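# Assemble the pet carrier: lid on, door shut, upright

## Task

Fit the pet carrier's top onto its bottom, install the door so it sits closed in its place, and leave the whole carrier standing upright.

## Robot and tools

Robot: two arms, left_arm and right_arm, mounted on a table. In the scene frame the origin sits at table-top height midway between the nominal bases, +z points up, +x runs out over the table, and left_arm is on the +y side. Image left and right do not match arm names. Calibrated bases: left_arm at (-0.017, +0.338, 0) m with quat_wxyz (+1.000, 0, 0, -0.026); right_arm at (+0.032, -0.229, 0) m with quat_wxyz (+1.000, 0, 0, -0.004). A two-camera stand is fixed behind the arms.

Frames: each arm reports its hand pose, velocities, targets and wrist-camera pose in its own base frame. Fixed cameras and the table use the scene frame. The gripper's fingers point along its own +z and open and close along its y. end_effector_position (metres) is the point between the pads, about 1 cm short of the fingertips; end_effector_quat_wxyz gives orientation. Printed values may be off by a few centimetres, more when the arm reaches far.

Row layout (shared by execute_actions and move): 14 numbers, each in [-1, 1]: dx, dy, dz, rx, ry, rz, opening for left_arm, then the same seven for right_arm. Always give all 14 even if one arm is idle. dx..rz are an offset, not a pose: they count from that arm's Hand target as it stood when the action or move began, along that arm's own base axes, with rotation about the Hand target position. Scale: 1.0 equals 0.6 m or 180 degrees; rx, ry, rz form one rotation vector. A translation longer than 1.0 may be shortened along its direction. Opening is absolute: +1 fully open (0.093 m), -1 closed. Sending zeros for the six pose numbers re-requests the current Hand target; a zero opening is a real command (half open), so to keep a gripper unchanged resend its current opening.

execute_actions: actions is a list of actions; each action is a table of up to 15 rows, one per 1/30 s step; a short table repeats its final row to fill 15 steps. Every row in an action counts from the action's start pose, not from the row before; repeating an offset in a later action moves further. cameras: list of names, ["all"], [] or null (null gives images only when actions is empty). An empty actions list returns state, images and the scene number.

move: target is one 14-number row or a list of up to 15 rows, all offsets from the same starting Hand targets. Grippers follow straight lines, ending together, taking at least 0.5 s and at most 10 s. speed: m/s, 0.002 to 2.9, default 0.25 (rotation up to twice that in rad/s); one value or one per target. blend: metres of corner rounding per list target, default 0 (stop at each). opening_speed: rate of opening change per second on the -1..+1 scale, at least 0.2. grip_force: newtons per pad, 10 to 50, one value or one per arm; persists; lower force closes slowly. blocking=false returns after about 0.5 s while motion continues. The result adds a move: line naming the ending (done, off_target, moving, held, fault) and limits (paced = pose clipped, held = steps withheld). done means at rest within 10 mm and 2 degrees. Paths do not avoid obstacles or the other arm; faster moves lag, stray and hit harder. Route around an arm's own base, not near it.

wait: seconds 0 to 10, arms hold their last command; a running move continues. stop: brakes a running move (needs some distance). zoom_image: camera (cam_high, cam_low, cam_left_wrist, cam_right_wrist) and region [x0, y0, x1, y1] in pixels, at most 504 by 504, from the latest image. finished_scene: scene = the current scene number; irreversible, so call it only when the carrier stays assembled and upright without help.

Control notes: orientation commands are clipped to 40 degrees from the measured one each step. Hand target in results is the last commanded pose after clipping; grippers often rest short of it, and the next command, even all zeros, pulls again. Small moves may not happen or may drift sideways; check position and tilt after each move and correct. A blocked arm keeps pushing until commanded back past its gripper.

Gripping: grip_measured is motor position on the opening scale. Pads meet near -0.94; an object of width w mm reads about -0.94 + 0.0208 per mm. Command about 0.24 below that reading for full force on rigid flat parts; to release, command well above it. Readings may be up to about 0.02 high. Last Joint positions entry is the opening in metres. Pads press about 50 to 65 N.

Joint ranges (rad): waist -2.618 to 3.054, shoulder 0 to 3.142, elbow 0 to 3.142 (straight at 2.901), wrist pitch -1.571 to 1.571, wrist yaw -1.571 to 1.571, wrist roll -2.094 to 2.094. Torques are in Joint positions order; joints 1 to 3 wrap at ±28 N m. Heat builds from holding loads, reaching far or pushing unreachably; MOTOR HOT appears at 75 °C, a fault folds the arm at 90 °C.

Cameras: cam_high, cam_low, cam_left_wrist, cam_right_wrist, each 672x504.

Avoid: dropping parts or releasing them while moving, anything leaving the table, slamming, hard hits on fixed or heavy things, contact between the two arms or grippers (never close one gripper on the other), strain on wrist camera cables, and any arm fault stop. Loose parts may get occasional small pushes.

Each tool is called after ">>>" as a command line: name --argument value for each argument, lists and objects as JSON in quotes; but a table of rows of numbers goes row by row, as --pt "numbers of a row", without its own name.

## Session

>>> execute_actions --actions '[]'

Scene clock: 0.00 s.
left_arm: end_effector_position=(+0.4057, -0.0074, +0.1784) grip_measured=+1.000 end_effector_quat_wxyz=(+0.487, +0.070, +0.854, +0.170) | right_arm: end_effector_position=(+0.3456, +0.1153, +0.2104) grip_measured=+1.000 end_effector_quat_wxyz=(+0.459, -0.147, +0.876, -0.026)
Joint positions: left_arm=[-0.169 1.345 0.797 0.023 -0.371 0.211 0.093] | right_arm=[0.447 1.183 0.919 -0.379 0.273 -0.024 0.093]
Joint velocities: within noise
Joint torques (N m): no reading
Heat: left arm: 45 °C; right arm: 39 °C.
Hand target: left_arm +0.4089, -0.0078, +0.1911; +0.502, +0.066, +0.846, +0.169 | right_arm +0.3473, +0.1161, +0.2189; +0.469, -0.145, +0.871, -0.023
Tool commands: left_gripper/opening=+1.0 right_gripper/opening=+1.0

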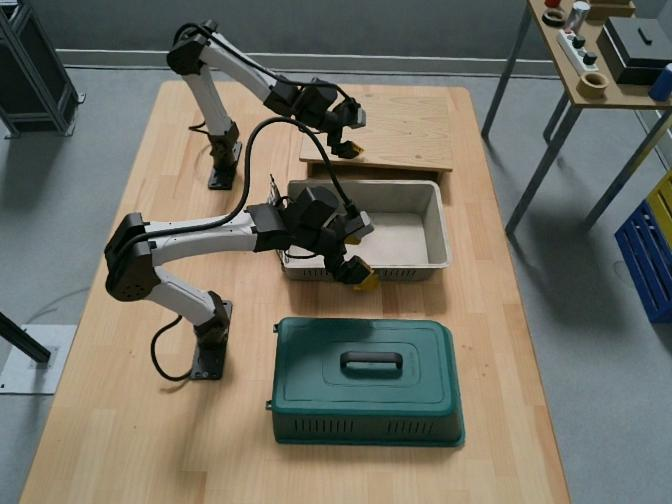

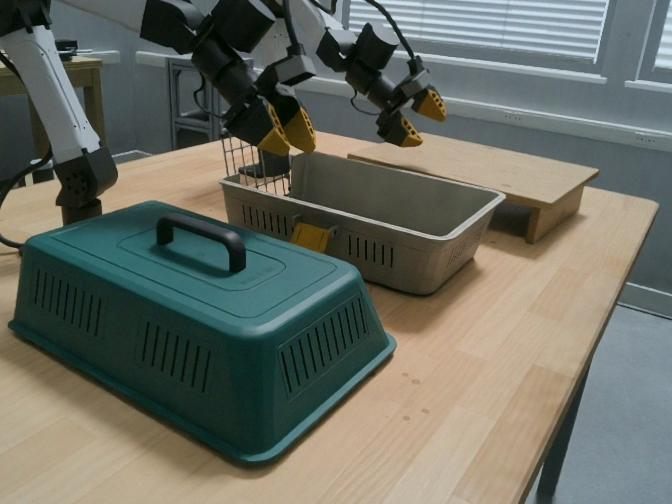

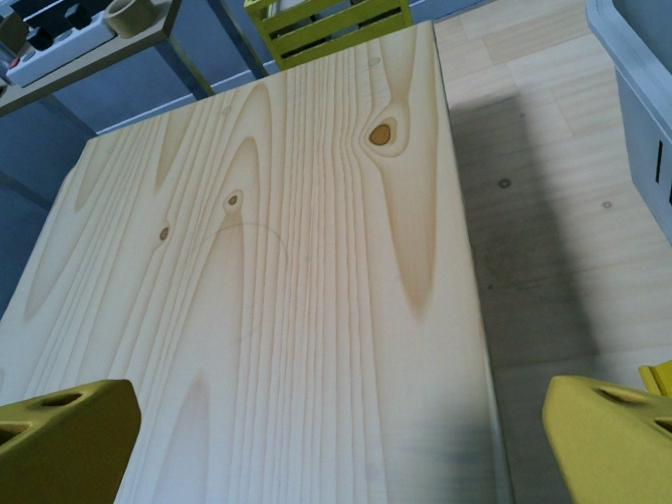

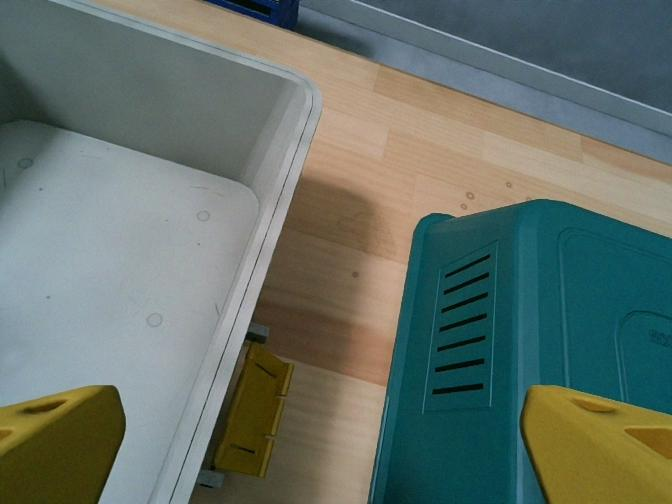

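>>> zoom_image --camera "cam_high" --region '[240, 130, 480, 310]'

>>> zoom_image --camera "cam_low" --region '[180, 90, 540, 340]'

>>> zoom_image --camera "cam_high" --region '[240, 300, 480, 460]'

Scaled by 2.100 from the camera's 672x504 image, which has a finer 960x720 frame.

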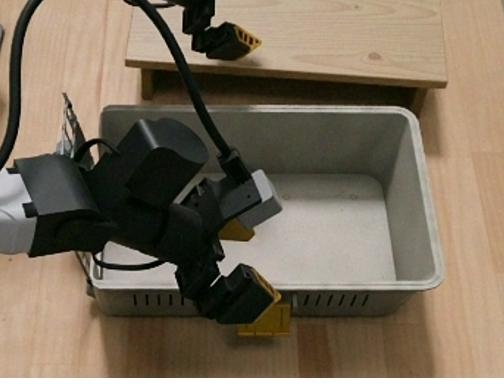

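Scaled by 1.400 from the camera's 672x504 image, which has a finer 960x720 frame.

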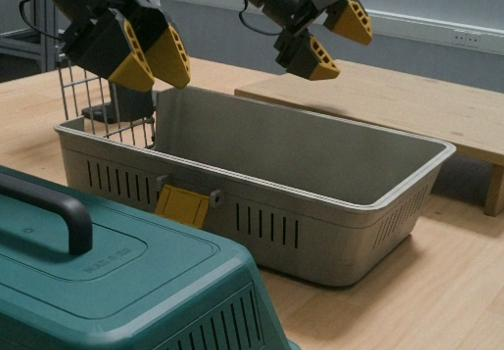

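Scaled by 2.100 from the camera's 672x504 image, which has a finer 960x720 frame.

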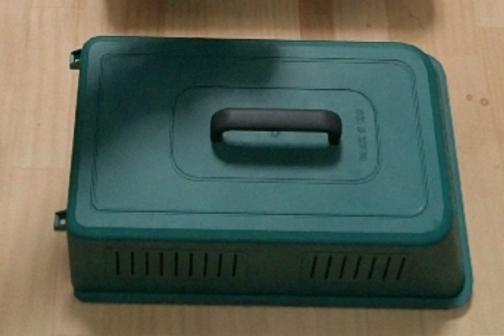

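>>> move --target '[-0.15,0.25,0.25,0,0,0,1,-0.1,-0.3,0.25,0,0,0,1]' --cameras '["all"]'

Scene clock: 11.30 s.
left_arm: end_effector_position=(+0.3168, +0.1418, +0.3283) grip_measured=+1.000 end_effector_quat_wxyz=(+0.492, +0.055, +0.854, +0.163) | right_arm: end_effector_position=(+0.2873, -0.0644, +0.3591) grip_measured=+1.000 end_effector_quat_wxyz=(+0.460, -0.137, +0.877, -0.019)
Joint positions: left_arm=[0.543 1.106 1.24 -0.634 0.254 0.52 0.093] | right_arm=[-0.489 1.146 1.543 -1.103 -0.482 -0.574 0.093]
Joint torques (N m): left_arm=[0.44 -2.7 9.5 2.08 0.24 0.35] | right_arm=[-0.75 -2.03 9.73 1.64 -0.37 -0.17]
Heat: left arm: 47 °C; right arm: 41 °C.
Hand target: left_arm +0.3188, +0.1422, +0.3412; +0.502, +0.066, +0.845, +0.169 | right_arm +0.2873, -0.0639, +0.3689; +0.469, -0.145, +0.871, -0.023
Off the commanded pose: left_arm 0.013 m, 2 deg | right_arm 0.010 m, 2 deg.
move: off_target (left_arm)

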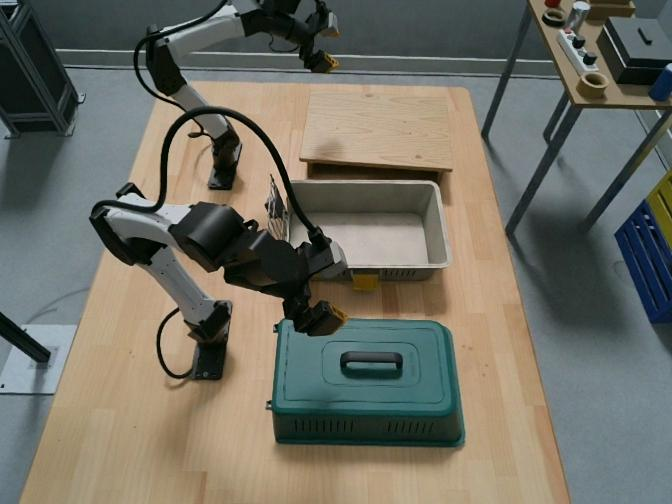

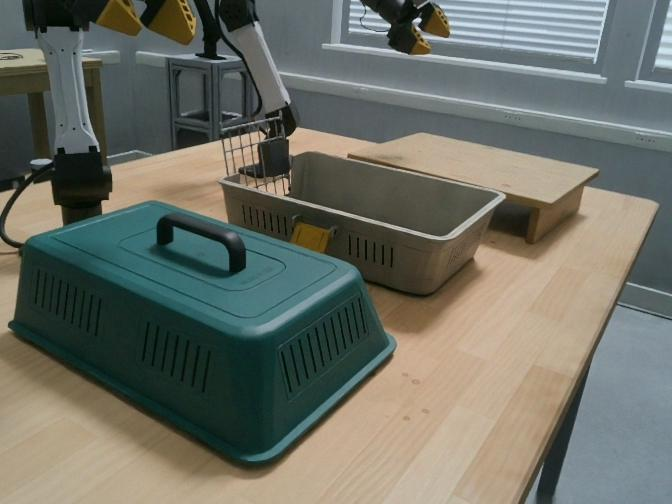

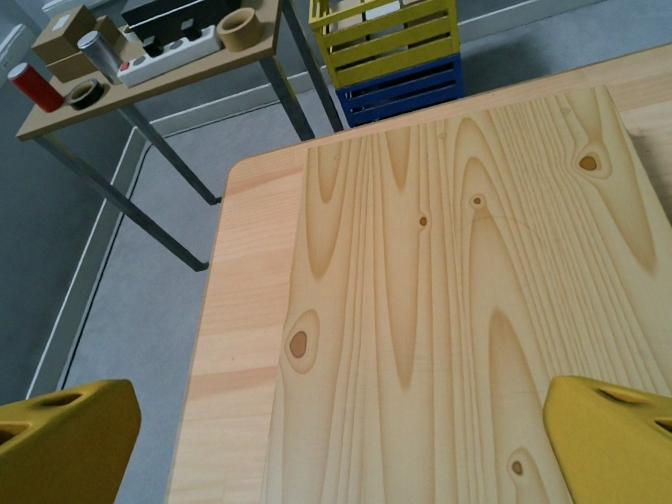

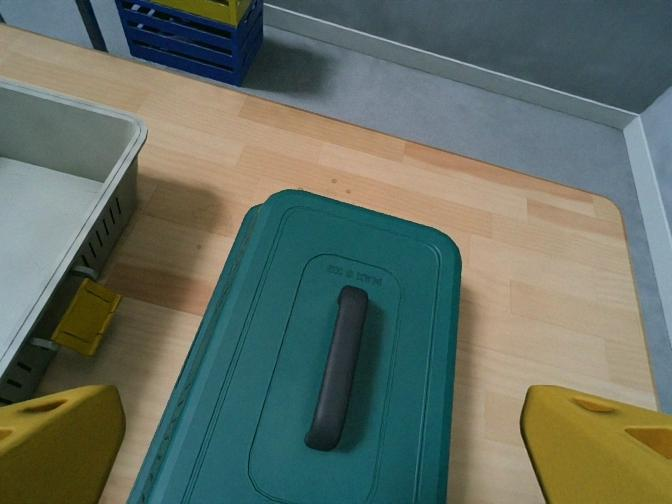

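>>> zoom_image --camera "cam_high" --region '[250, 165, 330, 225]'

>>> zoom_image --camera "cam_low" --region '[205, 105, 325, 195]'

>>> zoom_image --camera "cam_high" --region '[255, 310, 335, 450]'

Scaled by 6.300 from the camera's 672x504 image, which has a finer 960x720 frame.

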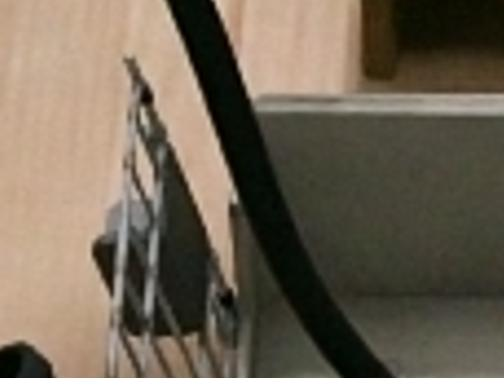

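Scaled by 4.200 from the camera's 672x504 image, which has a finer 960x720 frame.

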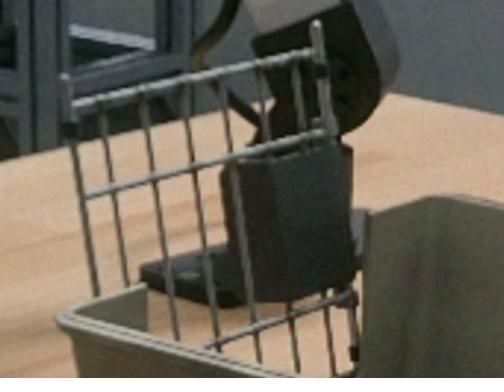

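Scaled by 3.600 from the camera's 672x504 image, which has a finer 960x720 frame.

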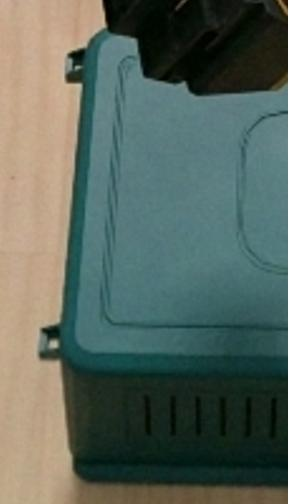

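>>> move --target '[-0.198,-0.65,0.066,0.045,0.36,-0.211,1,0,0,0,0,0,0,1]' --cameras '["all"]'

Scene clock: 38.07 s.
left_arm: end_effector_position=(+0.1992, -0.2465, +0.3743) grip_measured=+1.000 end_effector_quat_wxyz=(+0.286, +0.424, +0.851, -0.120) | right_arm: end_effector_position=(+0.2872, -0.0643, +0.3590) grip_measured=+1.000 end_effector_quat_wxyz=(+0.460, -0.138, +0.877, -0.019)
Joint positions: left_arm=[-0.906 1.537 2.166 -1.569 -0.027 0.028 0.093] | right_arm=[-0.489 1.146 1.543 -1.104 -0.482 -0.574 0.093]
Joint torques (N m): left_arm=[0.61 -4.41 7.08 1.58 0.16 0.04] | right_arm=[-0.72 -2.02 9.72 1.65 -0.37 -0.16]
Heat: left arm: 51 °C; right arm: 43 °C.
Hand target: left_arm +0.2000, -0.2477, +0.3808; +0.001, +0.434, +0.901, +0.000 | right_arm +0.2873, -0.0639, +0.3690; +0.469, -0.145, +0.871, -0.023
Off the commanded pose: left_arm 0.007 m, 36 deg | right_arm 0.010 m, 2 deg.
joint sent to its limit (left arm) — joint 4 (wrist pitch), lower limit. The joint targets are off in orientation, not in position.
move: off_target (left_arm)

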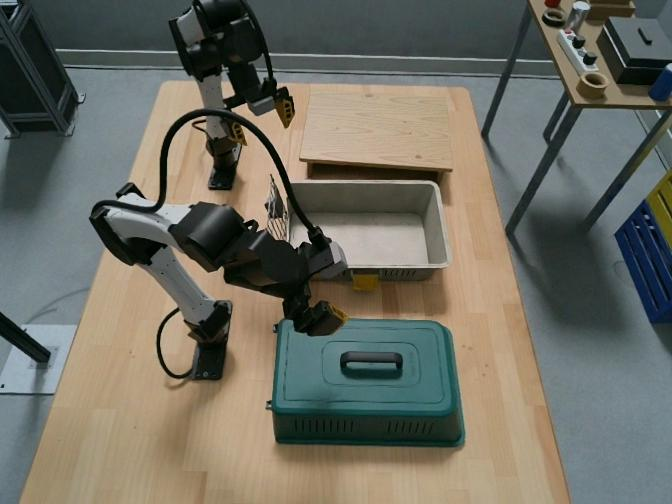

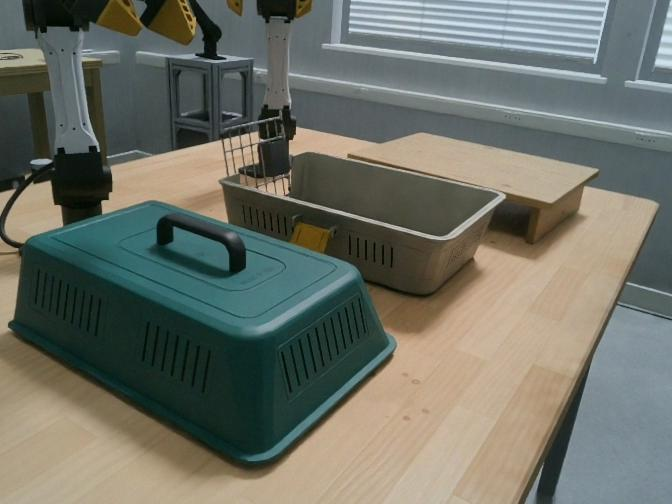

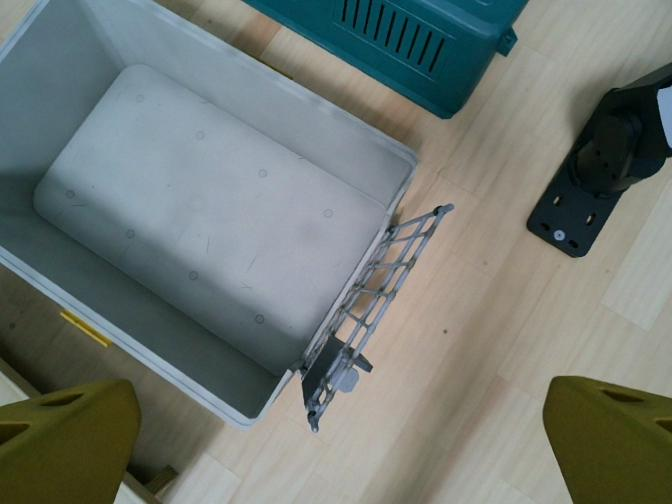

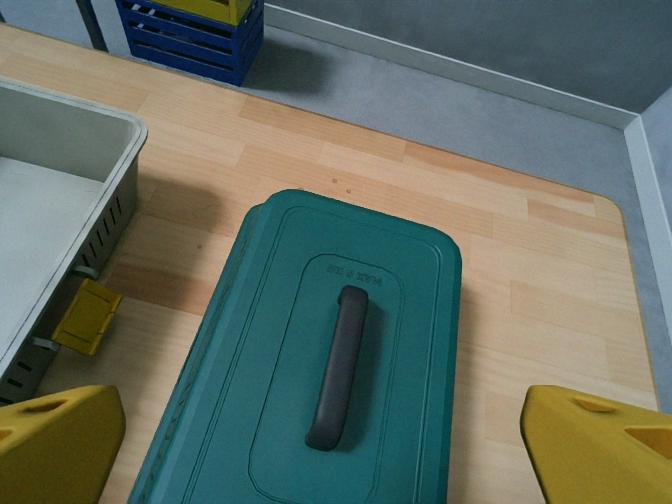

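>>> zoom_image --camera "cam_left_wrist" --region '[270, 140, 480, 440]'

>>> zoom_image --camera "cam_left_wrist" --region '[280, 320, 380, 440]'

>>> zoom_image --camera "cam_left_wrist" --region '[370, 140, 470, 260]'

>>> zoom_image --camera "cam_left_wrist" --region '[320, 0, 530, 130]'

Scaled by 1.680 from the camera's 672x504 image, which has a finer 960x720 frame.

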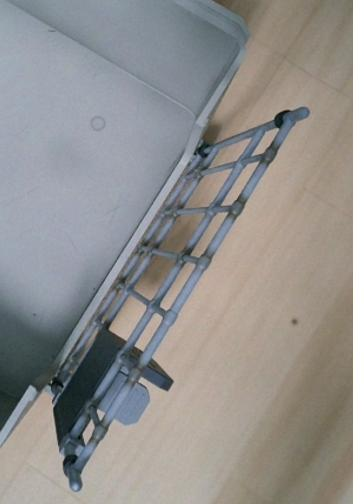

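Scaled by 4.200 from the camera's 672x504 image, which has a finer 960x720 frame.

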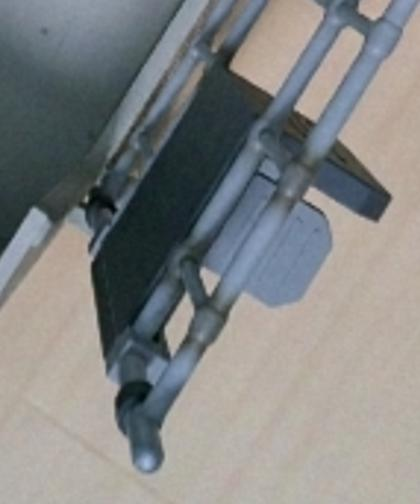

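Scaled by 4.200 from the camera's 672x504 image, which has a finer 960x720 frame.

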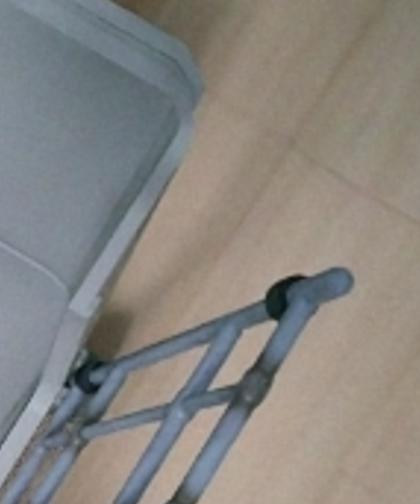

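Scaled by 2.400 from the camera's 672x504 image, which has a finer 960x720 frame.

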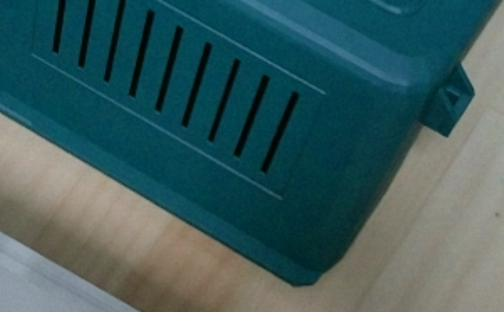

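>>> move --target '[-0.1,0.05,-0.15,0,0,0,1,0,0,0,0,0,0,1]' --cameras '["all"]'

>>> zoom_image --camera "cam_left_wrist" --region '[180, 60, 500, 400]'

Scene clock: 54.60 s.
left_arm: end_effector_position=(+0.1460, -0.2201, +0.2858) grip_measured=+1.000 end_effector_quat_wxyz=(+0.154, +0.433, +0.884, -0.082) | right_arm: end_effector_position=(+0.2872, -0.0643, +0.3590) grip_measured=+1.000 end_effector_quat_wxyz=(+0.460, -0.138, +0.877, -0.019)
Joint positions: left_arm=[-0.996 1.385 1.735 -1.57 -0.018 -0.082 0.093] | right_arm=[-0.489 1.146 1.543 -1.104 -0.482 -0.574 0.093]
Joint torques (N m): left_arm=[-0.24 -6.53 5.08 1.11 0.12 -0.04] | right_arm=[-0.69 -2 9.76 1.65 -0.38 -0.16]
Heat: left arm: 51 °C; right arm: 44 °C.
Hand target: left_arm +0.1400, -0.2177, +0.2908; +0.001, +0.434, +0.901, +0.000 | right_arm +0.2873, -0.0639, +0.3690; +0.469, -0.145, +0.871, -0.023
Off the commanded pose: left_arm 0.008 m, 20 deg | right_arm 0.010 m, 2 deg.
joint sent to its limit (left arm) — joint 4 (wrist pitch), lower limit. The joint targets are off in orientation, not in position.
move: off_target (left_arm)

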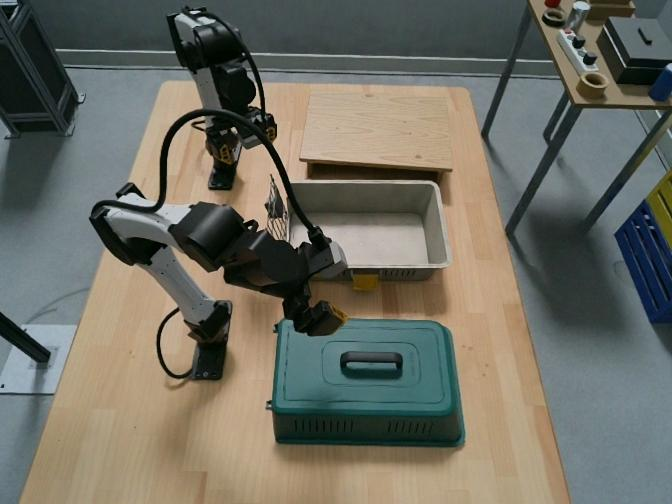

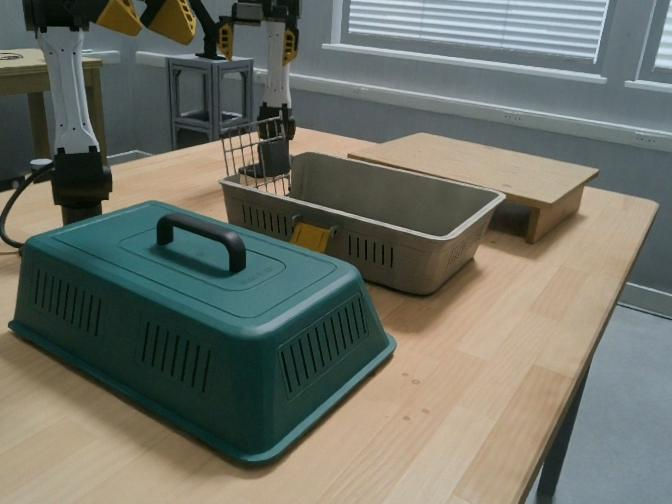

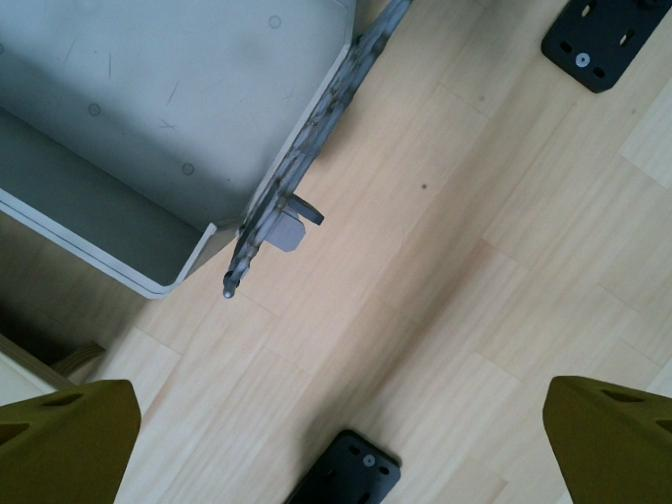

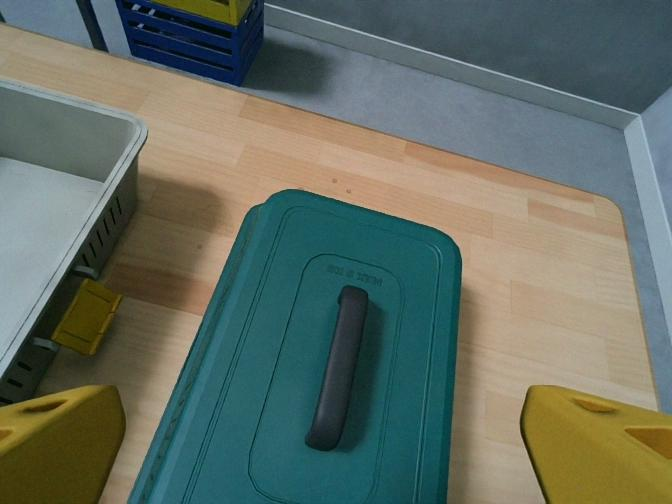

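Scaled by 1.482 from the camera's 672x504 image, which has a finer 960x720 frame.

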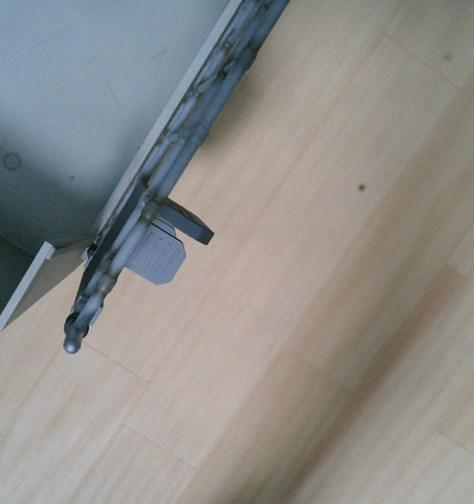

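>>> move --target '[0,0,0,0,0,0,1,0.09,-0.007,-0.198,0.0385,0.1466,-0.0863,1]' --cameras '["all"]'

Scene clock: 66.43 s.
left_arm: end_effector_position=(+0.1458, -0.2202, +0.2858) grip_measured=+1.000 end_effector_quat_wxyz=(+0.154, +0.433, +0.884, -0.083) | right_arm: end_effector_position=(+0.3396, -0.0684, +0.2427) grip_measured=+1.000 end_effector_quat_wxyz=(+0.252, -0.003, +0.968, +0.003)
Joint positions: left_arm=[-0.996 1.385 1.735 -1.57 -0.017 -0.083 0.093] | right_arm=[-0.264 1.465 1.543 -1.156 -0.134 -0.236 0.093]
Joint torques (N m): left_arm=[-0.32 -6.76 4.9 1.1 0.11 -0.01] | right_arm=[0.21 -6.27 9.46 1.2 -0.05 0.05]
Heat: left arm: 51 °C; right arm: 45 °C.
Hand target: left_arm +0.1400, -0.2177, +0.2908; +0.001, +0.434, +0.901, +0.000 | right_arm +0.3412, -0.0681, +0.2502; +0.259, +0.000, +0.966, +0.000
Off the commanded pose: left_arm 0.008 m, 20 deg | right_arm 0.008 m, 1 deg.
joint sent to its limit (left arm) — joint 4 (wrist pitch), lower limit. The joint targets are off in orientation, not in position.
move: off_target (left_arm)

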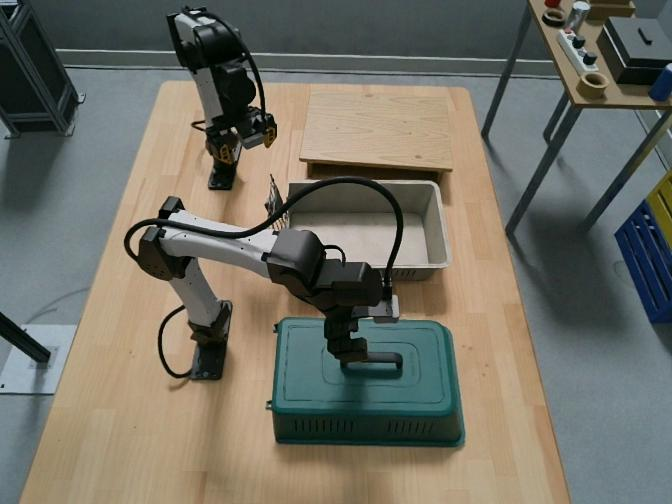

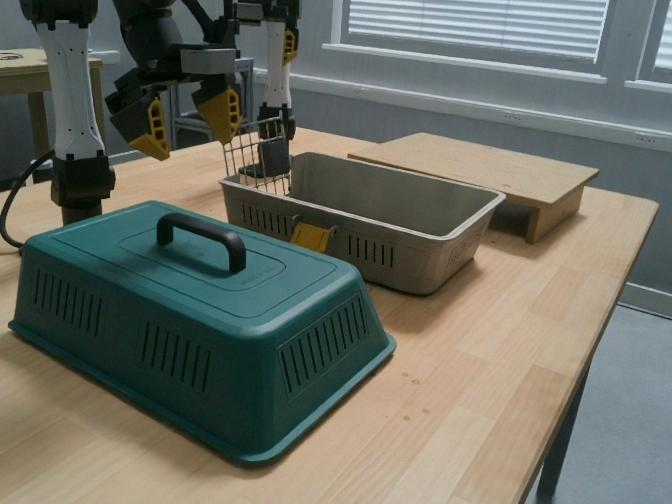

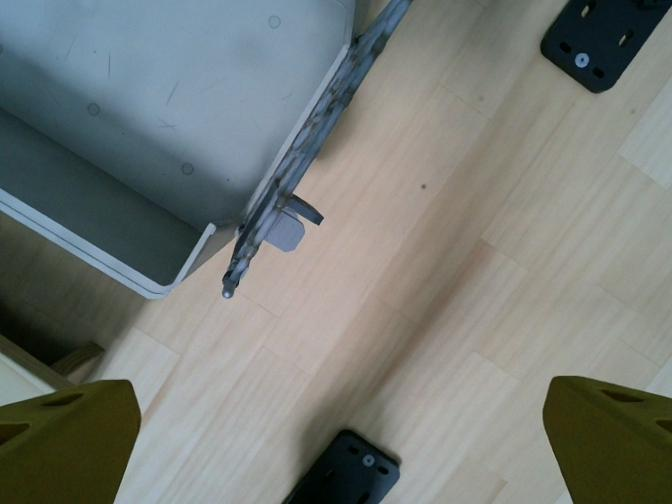

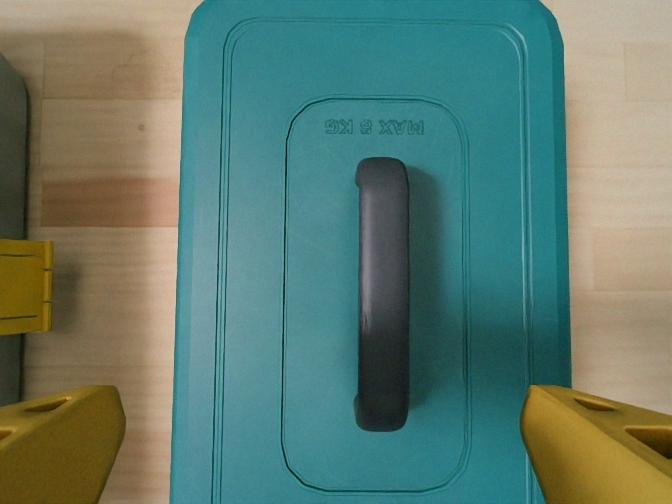

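>>> zoom_image --camera "cam_high" --region '[300, 270, 430, 400]'

Scaled by 3.877 from the camera's 672x504 image, which has a finer 960x720 frame.

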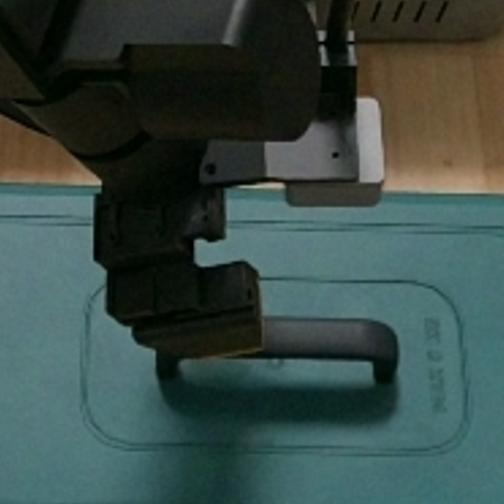

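>>> move --target '[0,0,0,0,0,0,1,0.035,-0.036,-0.13,0,0,0,1]' --cameras '["all"]' --speed 0.12

>>> zoom_image --camera "cam_high" --region '[300, 270, 430, 400]'

>>> zoom_image --camera "cam_low" --region '[100, 130, 300, 290]'

Scene clock: 81.20 s.
left_arm: end_effector_position=(+0.1458, -0.2202, +0.2858) grip_measured=+1.000 end_effector_quat_wxyz=(+0.154, +0.433, +0.884, -0.083) | right_arm: end_effector_position=(+0.3594, -0.0887, +0.1735) grip_measured=+1.000 end_effector_quat_wxyz=(+0.253, +0.005, +0.967, -0.002)
Joint positions: left_arm=[-0.996 1.385 1.735 -1.57 -0.017 -0.083 0.093] | right_arm=[-0.307 1.508 1.302 -0.872 -0.143 -0.261 0.093]
Joint torques (N m): left_arm=[-0.2 -6.56 5 1.1 0.14 -0.03] | right_arm=[-0.72 -6.67 6.86 1.45 -0.22 -0.16]
Heat: left arm: 50 °C; right arm: 45 °C.
Hand target: left_arm +0.1400, -0.2177, +0.2908; +0.001, +0.434, +0.901, +0.000 | right_arm +0.3624, -0.0896, +0.1722; +0.260, +0.000, +0.966, +0.000
Off the commanded pose: left_arm 0.008 m, 20 deg | right_arm 0.003 m, 1 deg.
joint sent to its limit (left arm) — joint 4 (wrist pitch), lower limit. The joint targets are off in orientation, not in position.
move: off_target (left_arm)

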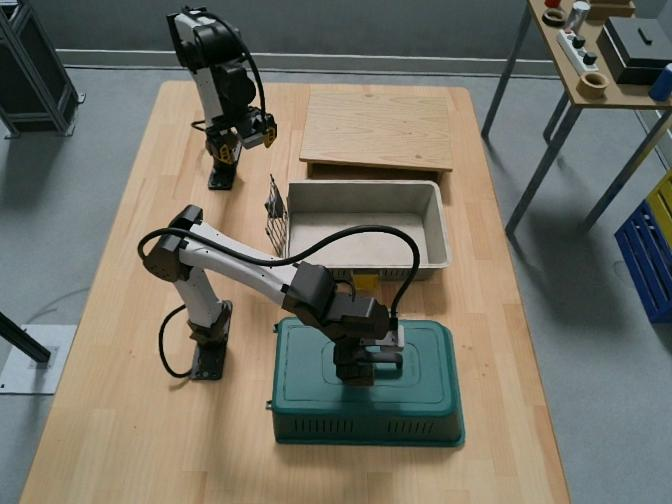

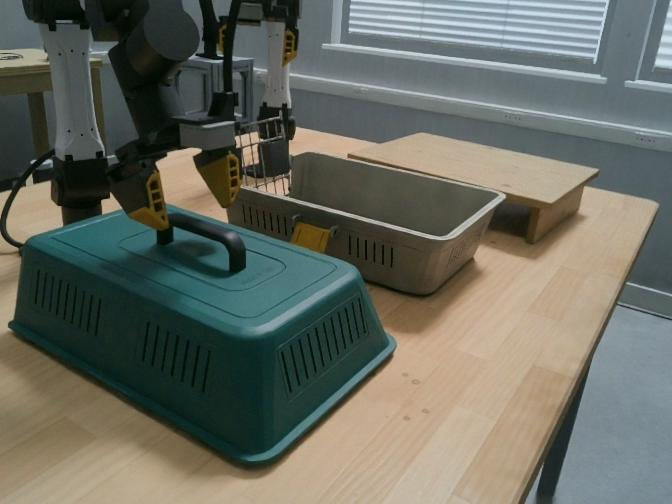

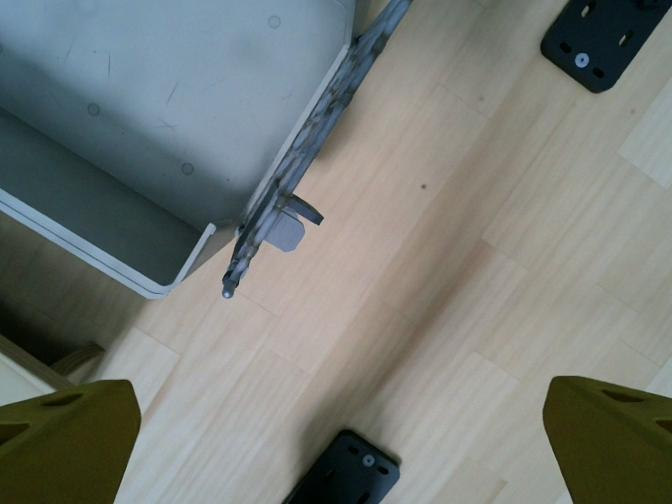

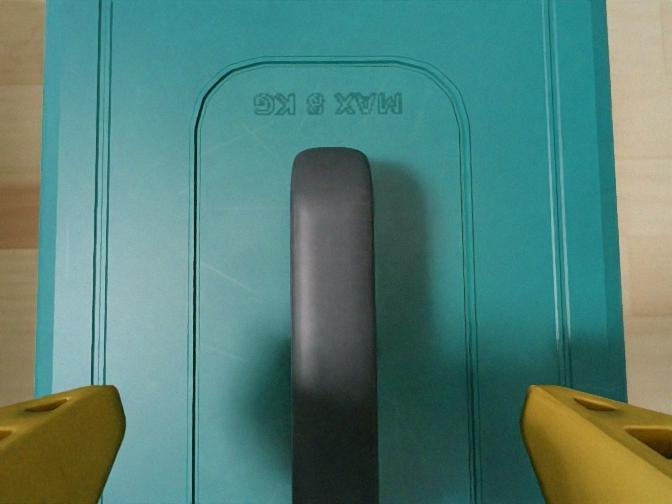

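Scaled by 3.877 from the camera's 672x504 image, which has a finer 960x720 frame.

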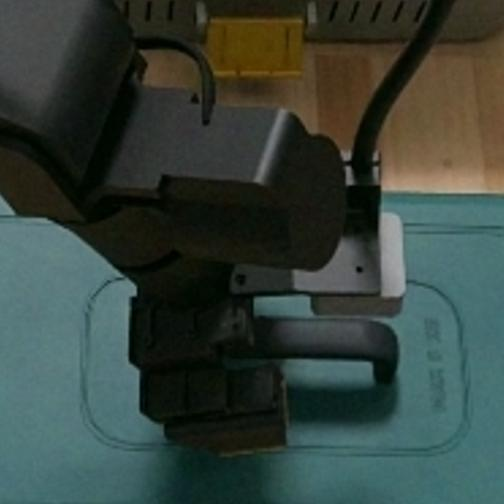

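Scaled by 2.520 from the camera's 672x504 image, which has a finer 960x720 frame.

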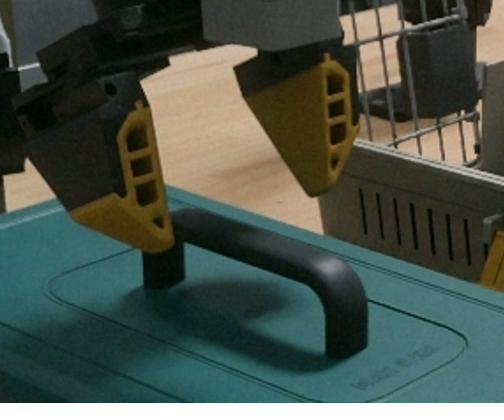

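>>> move --target '[0,0,0,0,0,0,1,0.013,-0.004,-0.042,0,0,0,1]' --cameras '["cam_low","cam_high","cam_right_wrist"]' --speed 0.1

>>> zoom_image --camera "cam_low" --region '[100, 130, 300, 290]'

>>> zoom_image --camera "cam_high" --region '[300, 270, 430, 400]'

Scene clock: 88.87 s.
left_arm: end_effector_position=(+0.1458, -0.2202, +0.2858) grip_measured=+1.000 end_effector_quat_wxyz=(+0.154, +0.433, +0.884, -0.083) | right_arm: end_effector_position=(+0.3675, -0.0912, +0.1493) grip_measured=+1.000 end_effector_quat_wxyz=(+0.254, +0.005, +0.967, -0.002)
Joint positions: left_arm=[-0.996 1.385 1.735 -1.57 -0.017 -0.083 0.093] | right_arm=[-0.307 1.54 1.235 -0.771 -0.143 -0.261 0.093]
Joint torques (N m): left_arm=[-0.35 -6.69 4.93 1.09 0.14 0.03] | right_arm=[-0.68 -6.72 6.75 1.46 -0.21 -0.17]
Heat: left arm: 50 °C; right arm: 45 °C.
Hand target: left_arm +0.1400, -0.2177, +0.2908; +0.001, +0.434, +0.901, +0.000 | right_arm +0.3701, -0.0920, +0.1469; +0.259, +0.000, +0.966, +0.000
Off the commanded pose: left_arm 0.008 m, 20 deg | right_arm 0.004 m, 1 deg.
joint sent to its limit (left arm) — joint 4 (wrist pitch), lower limit. The joint targets are off in orientation, not in position.
move: off_target (left_arm)
Images, in order (width x height): cam_high 672x504, cam_low 672x504, cam_right_wrist 672x504.

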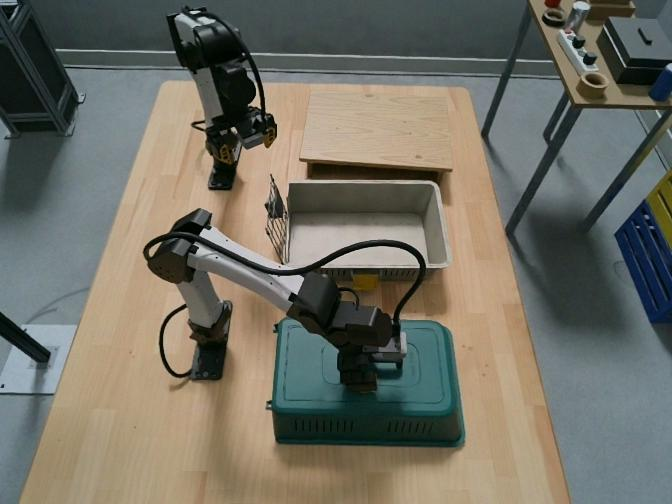

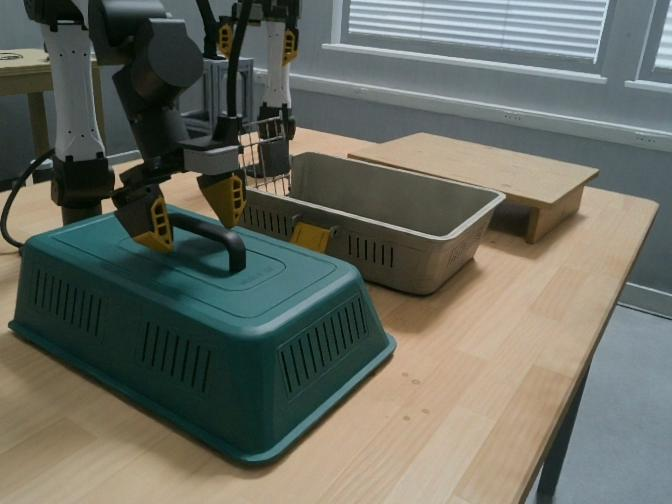

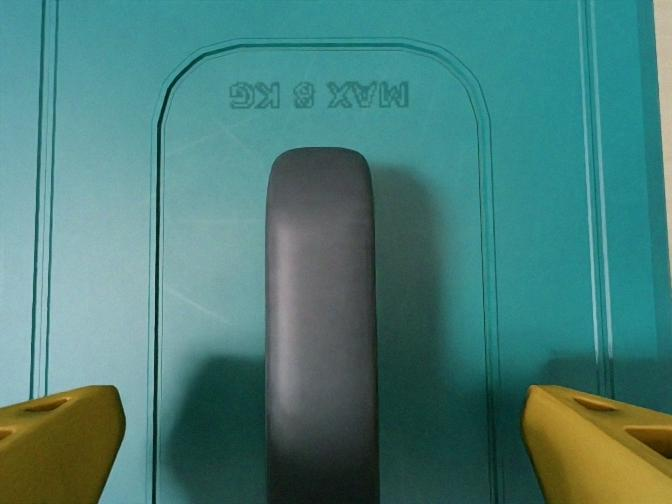

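Scaled by 2.520 from the camera's 672x504 image, which has a finer 960x720 frame.

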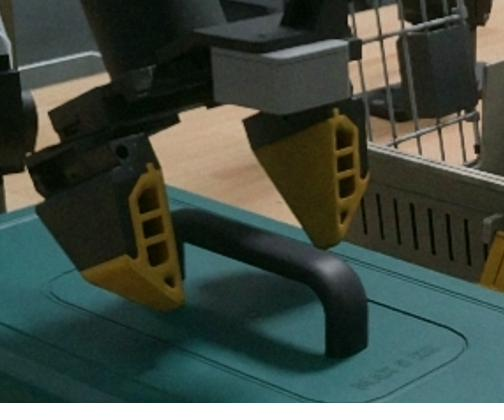

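Scaled by 3.877 from the camera's 672x504 image, which has a finer 960x720 frame.

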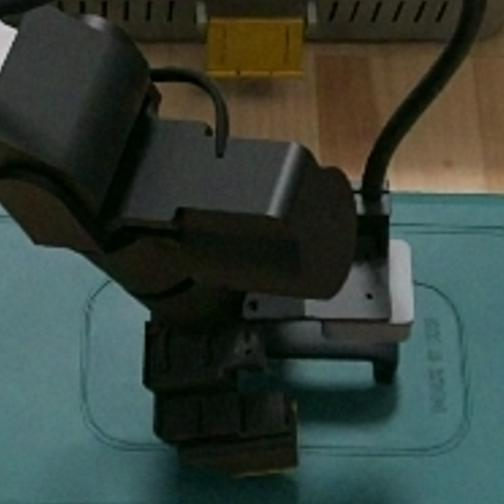

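>>> move --target '[0,0,0,0,0,0,1,0.0,0.0,-0.009,0,0,0,1]' --speed 0.1

>>> move --target '[0,0,0,0,0,0,1,0,0,0,0,0,0,-0.85]' --opening_speed 0.8 --cameras '["cam_low","cam_right_wrist"]'

Scene clock: 93.60 s.
left_arm: end_effector_position=(+0.1458, -0.2202, +0.2858) grip_measured=+1.000 end_effector_quat_wxyz=(+0.154, +0.433, +0.884, -0.083) | right_arm: end_effector_position=(+0.3678, -0.0913, +0.1451) grip_measured=+1.000 end_effector_quat_wxyz=(+0.255, +0.004, +0.967, -0.002)
Joint positions: left_arm=[-0.996 1.385 1.735 -1.57 -0.017 -0.083 0.093] | right_arm=[-0.307 1.54 1.217 -0.749 -0.143 -0.261 0.093]
Joint torques (N m): left_arm=[-0.32 -6.49 5.08 1.1 0.13 0] | right_arm=[-0.66 -6.56 6.63 1.46 -0.22 -0.16]
Heat: left arm: 50 °C; right arm: 45 °C.
Hand target: left_arm +0.1400, -0.2177, +0.2908; +0.001, +0.434, +0.901, +0.000 | right_arm +0.3700, -0.0920, +0.1415; +0.259, +0.000, +0.966, +0.000
Off the commanded pose: left_arm 0.008 m, 20 deg | right_arm 0.004 m, 1 deg.
joint sent to its limit (left arm) — joint 4 (wrist pitch), lower limit. The joint targets are off in orientation, not in position.
move: off_target (left_arm)

Scene clock: 96.17 s.
left_arm: end_effector_position=(+0.1458, -0.2202, +0.2858) grip_measured=+1.000 end_effector_quat_wxyz=(+0.154, +0.433, +0.884, -0.083) | right_arm: end_effector_position=(+0.3680, -0.0911, +0.1452) grip_measured=-0.596 end_effector_quat_wxyz=(+0.256, +0.001, +0.967, -0.003)
Joint positions: left_arm=[-0.996 1.385 1.735 -1.57 -0.017 -0.083 0.093] | right_arm=[-0.307 1.54 1.217 -0.749 -0.144 -0.267 0.017]
Joint torques (N m): left_arm=[-0.2 -6.52 4.86 1.08 0.11 0.01] | right_arm=[-0.68 -6.57 6.61 1.47 -0.2 -0.11]
Heat: left arm: 50 °C; right arm: 45 °C.
Hand target: left_arm +0.1400, -0.2177, +0.2908; +0.001, +0.434, +0.901, +0.000 | right_arm +0.3701, -0.0920, +0.1415; +0.259, +0.000, +0.966, +0.000
Off the commanded pose: left_arm 0.008 m, 20 deg | right_arm 0.004 m, 1 deg.
joint sent to its limit (left arm) — joint 4 (wrist pitch), lower limit. The joint targets are off in orientation, not in position.
move: off_target (left_arm)
Images, in order (width x height): cam_low 672x504, cam_right_wrist 672x504.

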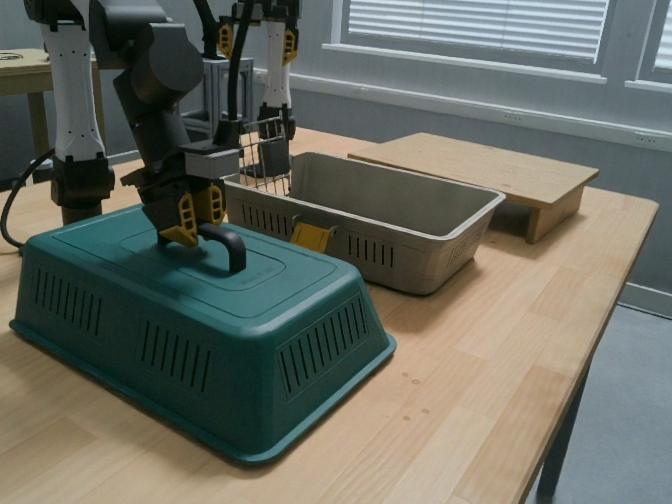

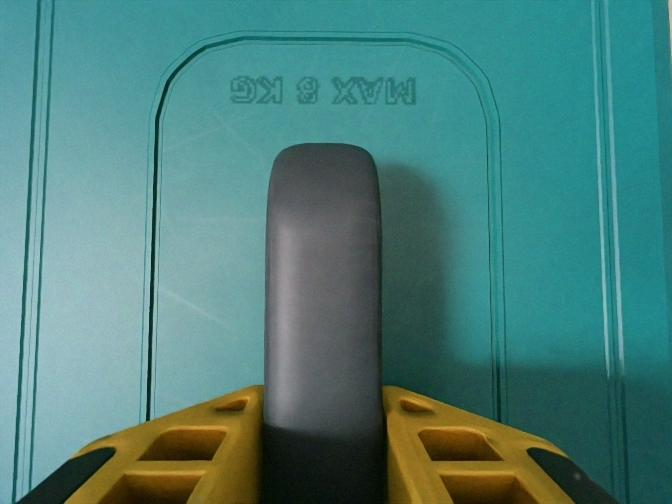

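>>> move --target '[0,0,0,0,0,0,1,0,0,0.09,0,0,0,-0.85]' --speed 0.1 --cameras '["cam_low","cam_high"]'

Scene clock: 99.63 s.
left_arm: end_effector_position=(+0.1458, -0.2202, +0.2858) grip_measured=+1.000 end_effector_quat_wxyz=(+0.154, +0.433, +0.884, -0.083) | right_arm: end_effector_position=(+0.3535, -0.0866, +0.1717) grip_measured=-0.610 end_effector_quat_wxyz=(+0.217, +0.005, +0.976, +0.010)
Joint positions: left_arm=[-0.996 1.385 1.735 -1.57 -0.017 -0.083 0.093] | right_arm=[-0.307 1.55 1.367 -0.973 -0.144 -0.267 0.016]
Joint torques (N m): left_arm=[-0.27 -6.53 5.14 1.08 0.12 -0.03] | right_arm=[-0.72 -8.01 12.37 1.39 -0.2 -0.11]
Heat: left arm: 50 °C; right arm: 45 °C.
Hand target: left_arm +0.1400, -0.2177, +0.2908; +0.001, +0.434, +0.901, +0.000 | right_arm +0.3700, -0.0920, +0.1955; +0.259, +0.000, +0.966, +0.000
Off the commanded pose: left_arm 0.008 m, 20 deg | right_arm 0.030 m, 5 deg.
joint sent to its limit (left arm) — joint 4 (wrist pitch), lower limit. The joint targets are off in orientation, not in position.
move: off_target (left_arm, right_arm)
Images, in order (width x height): cam_high 672x504, cam_low 672x504.

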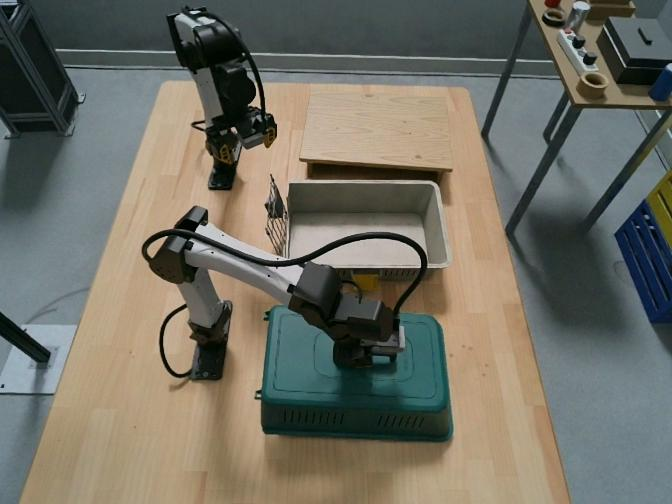

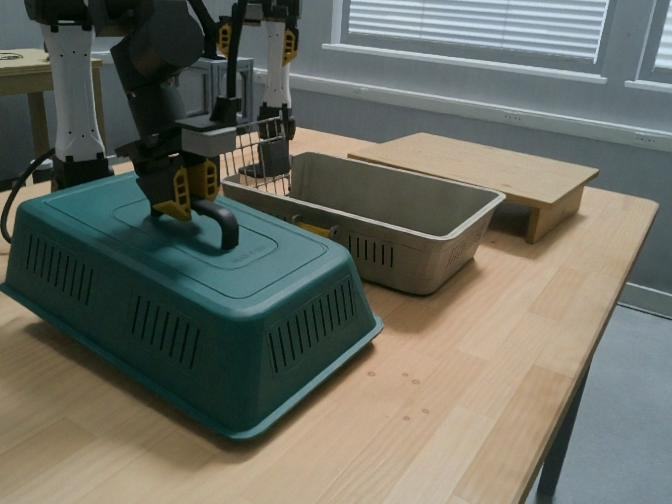

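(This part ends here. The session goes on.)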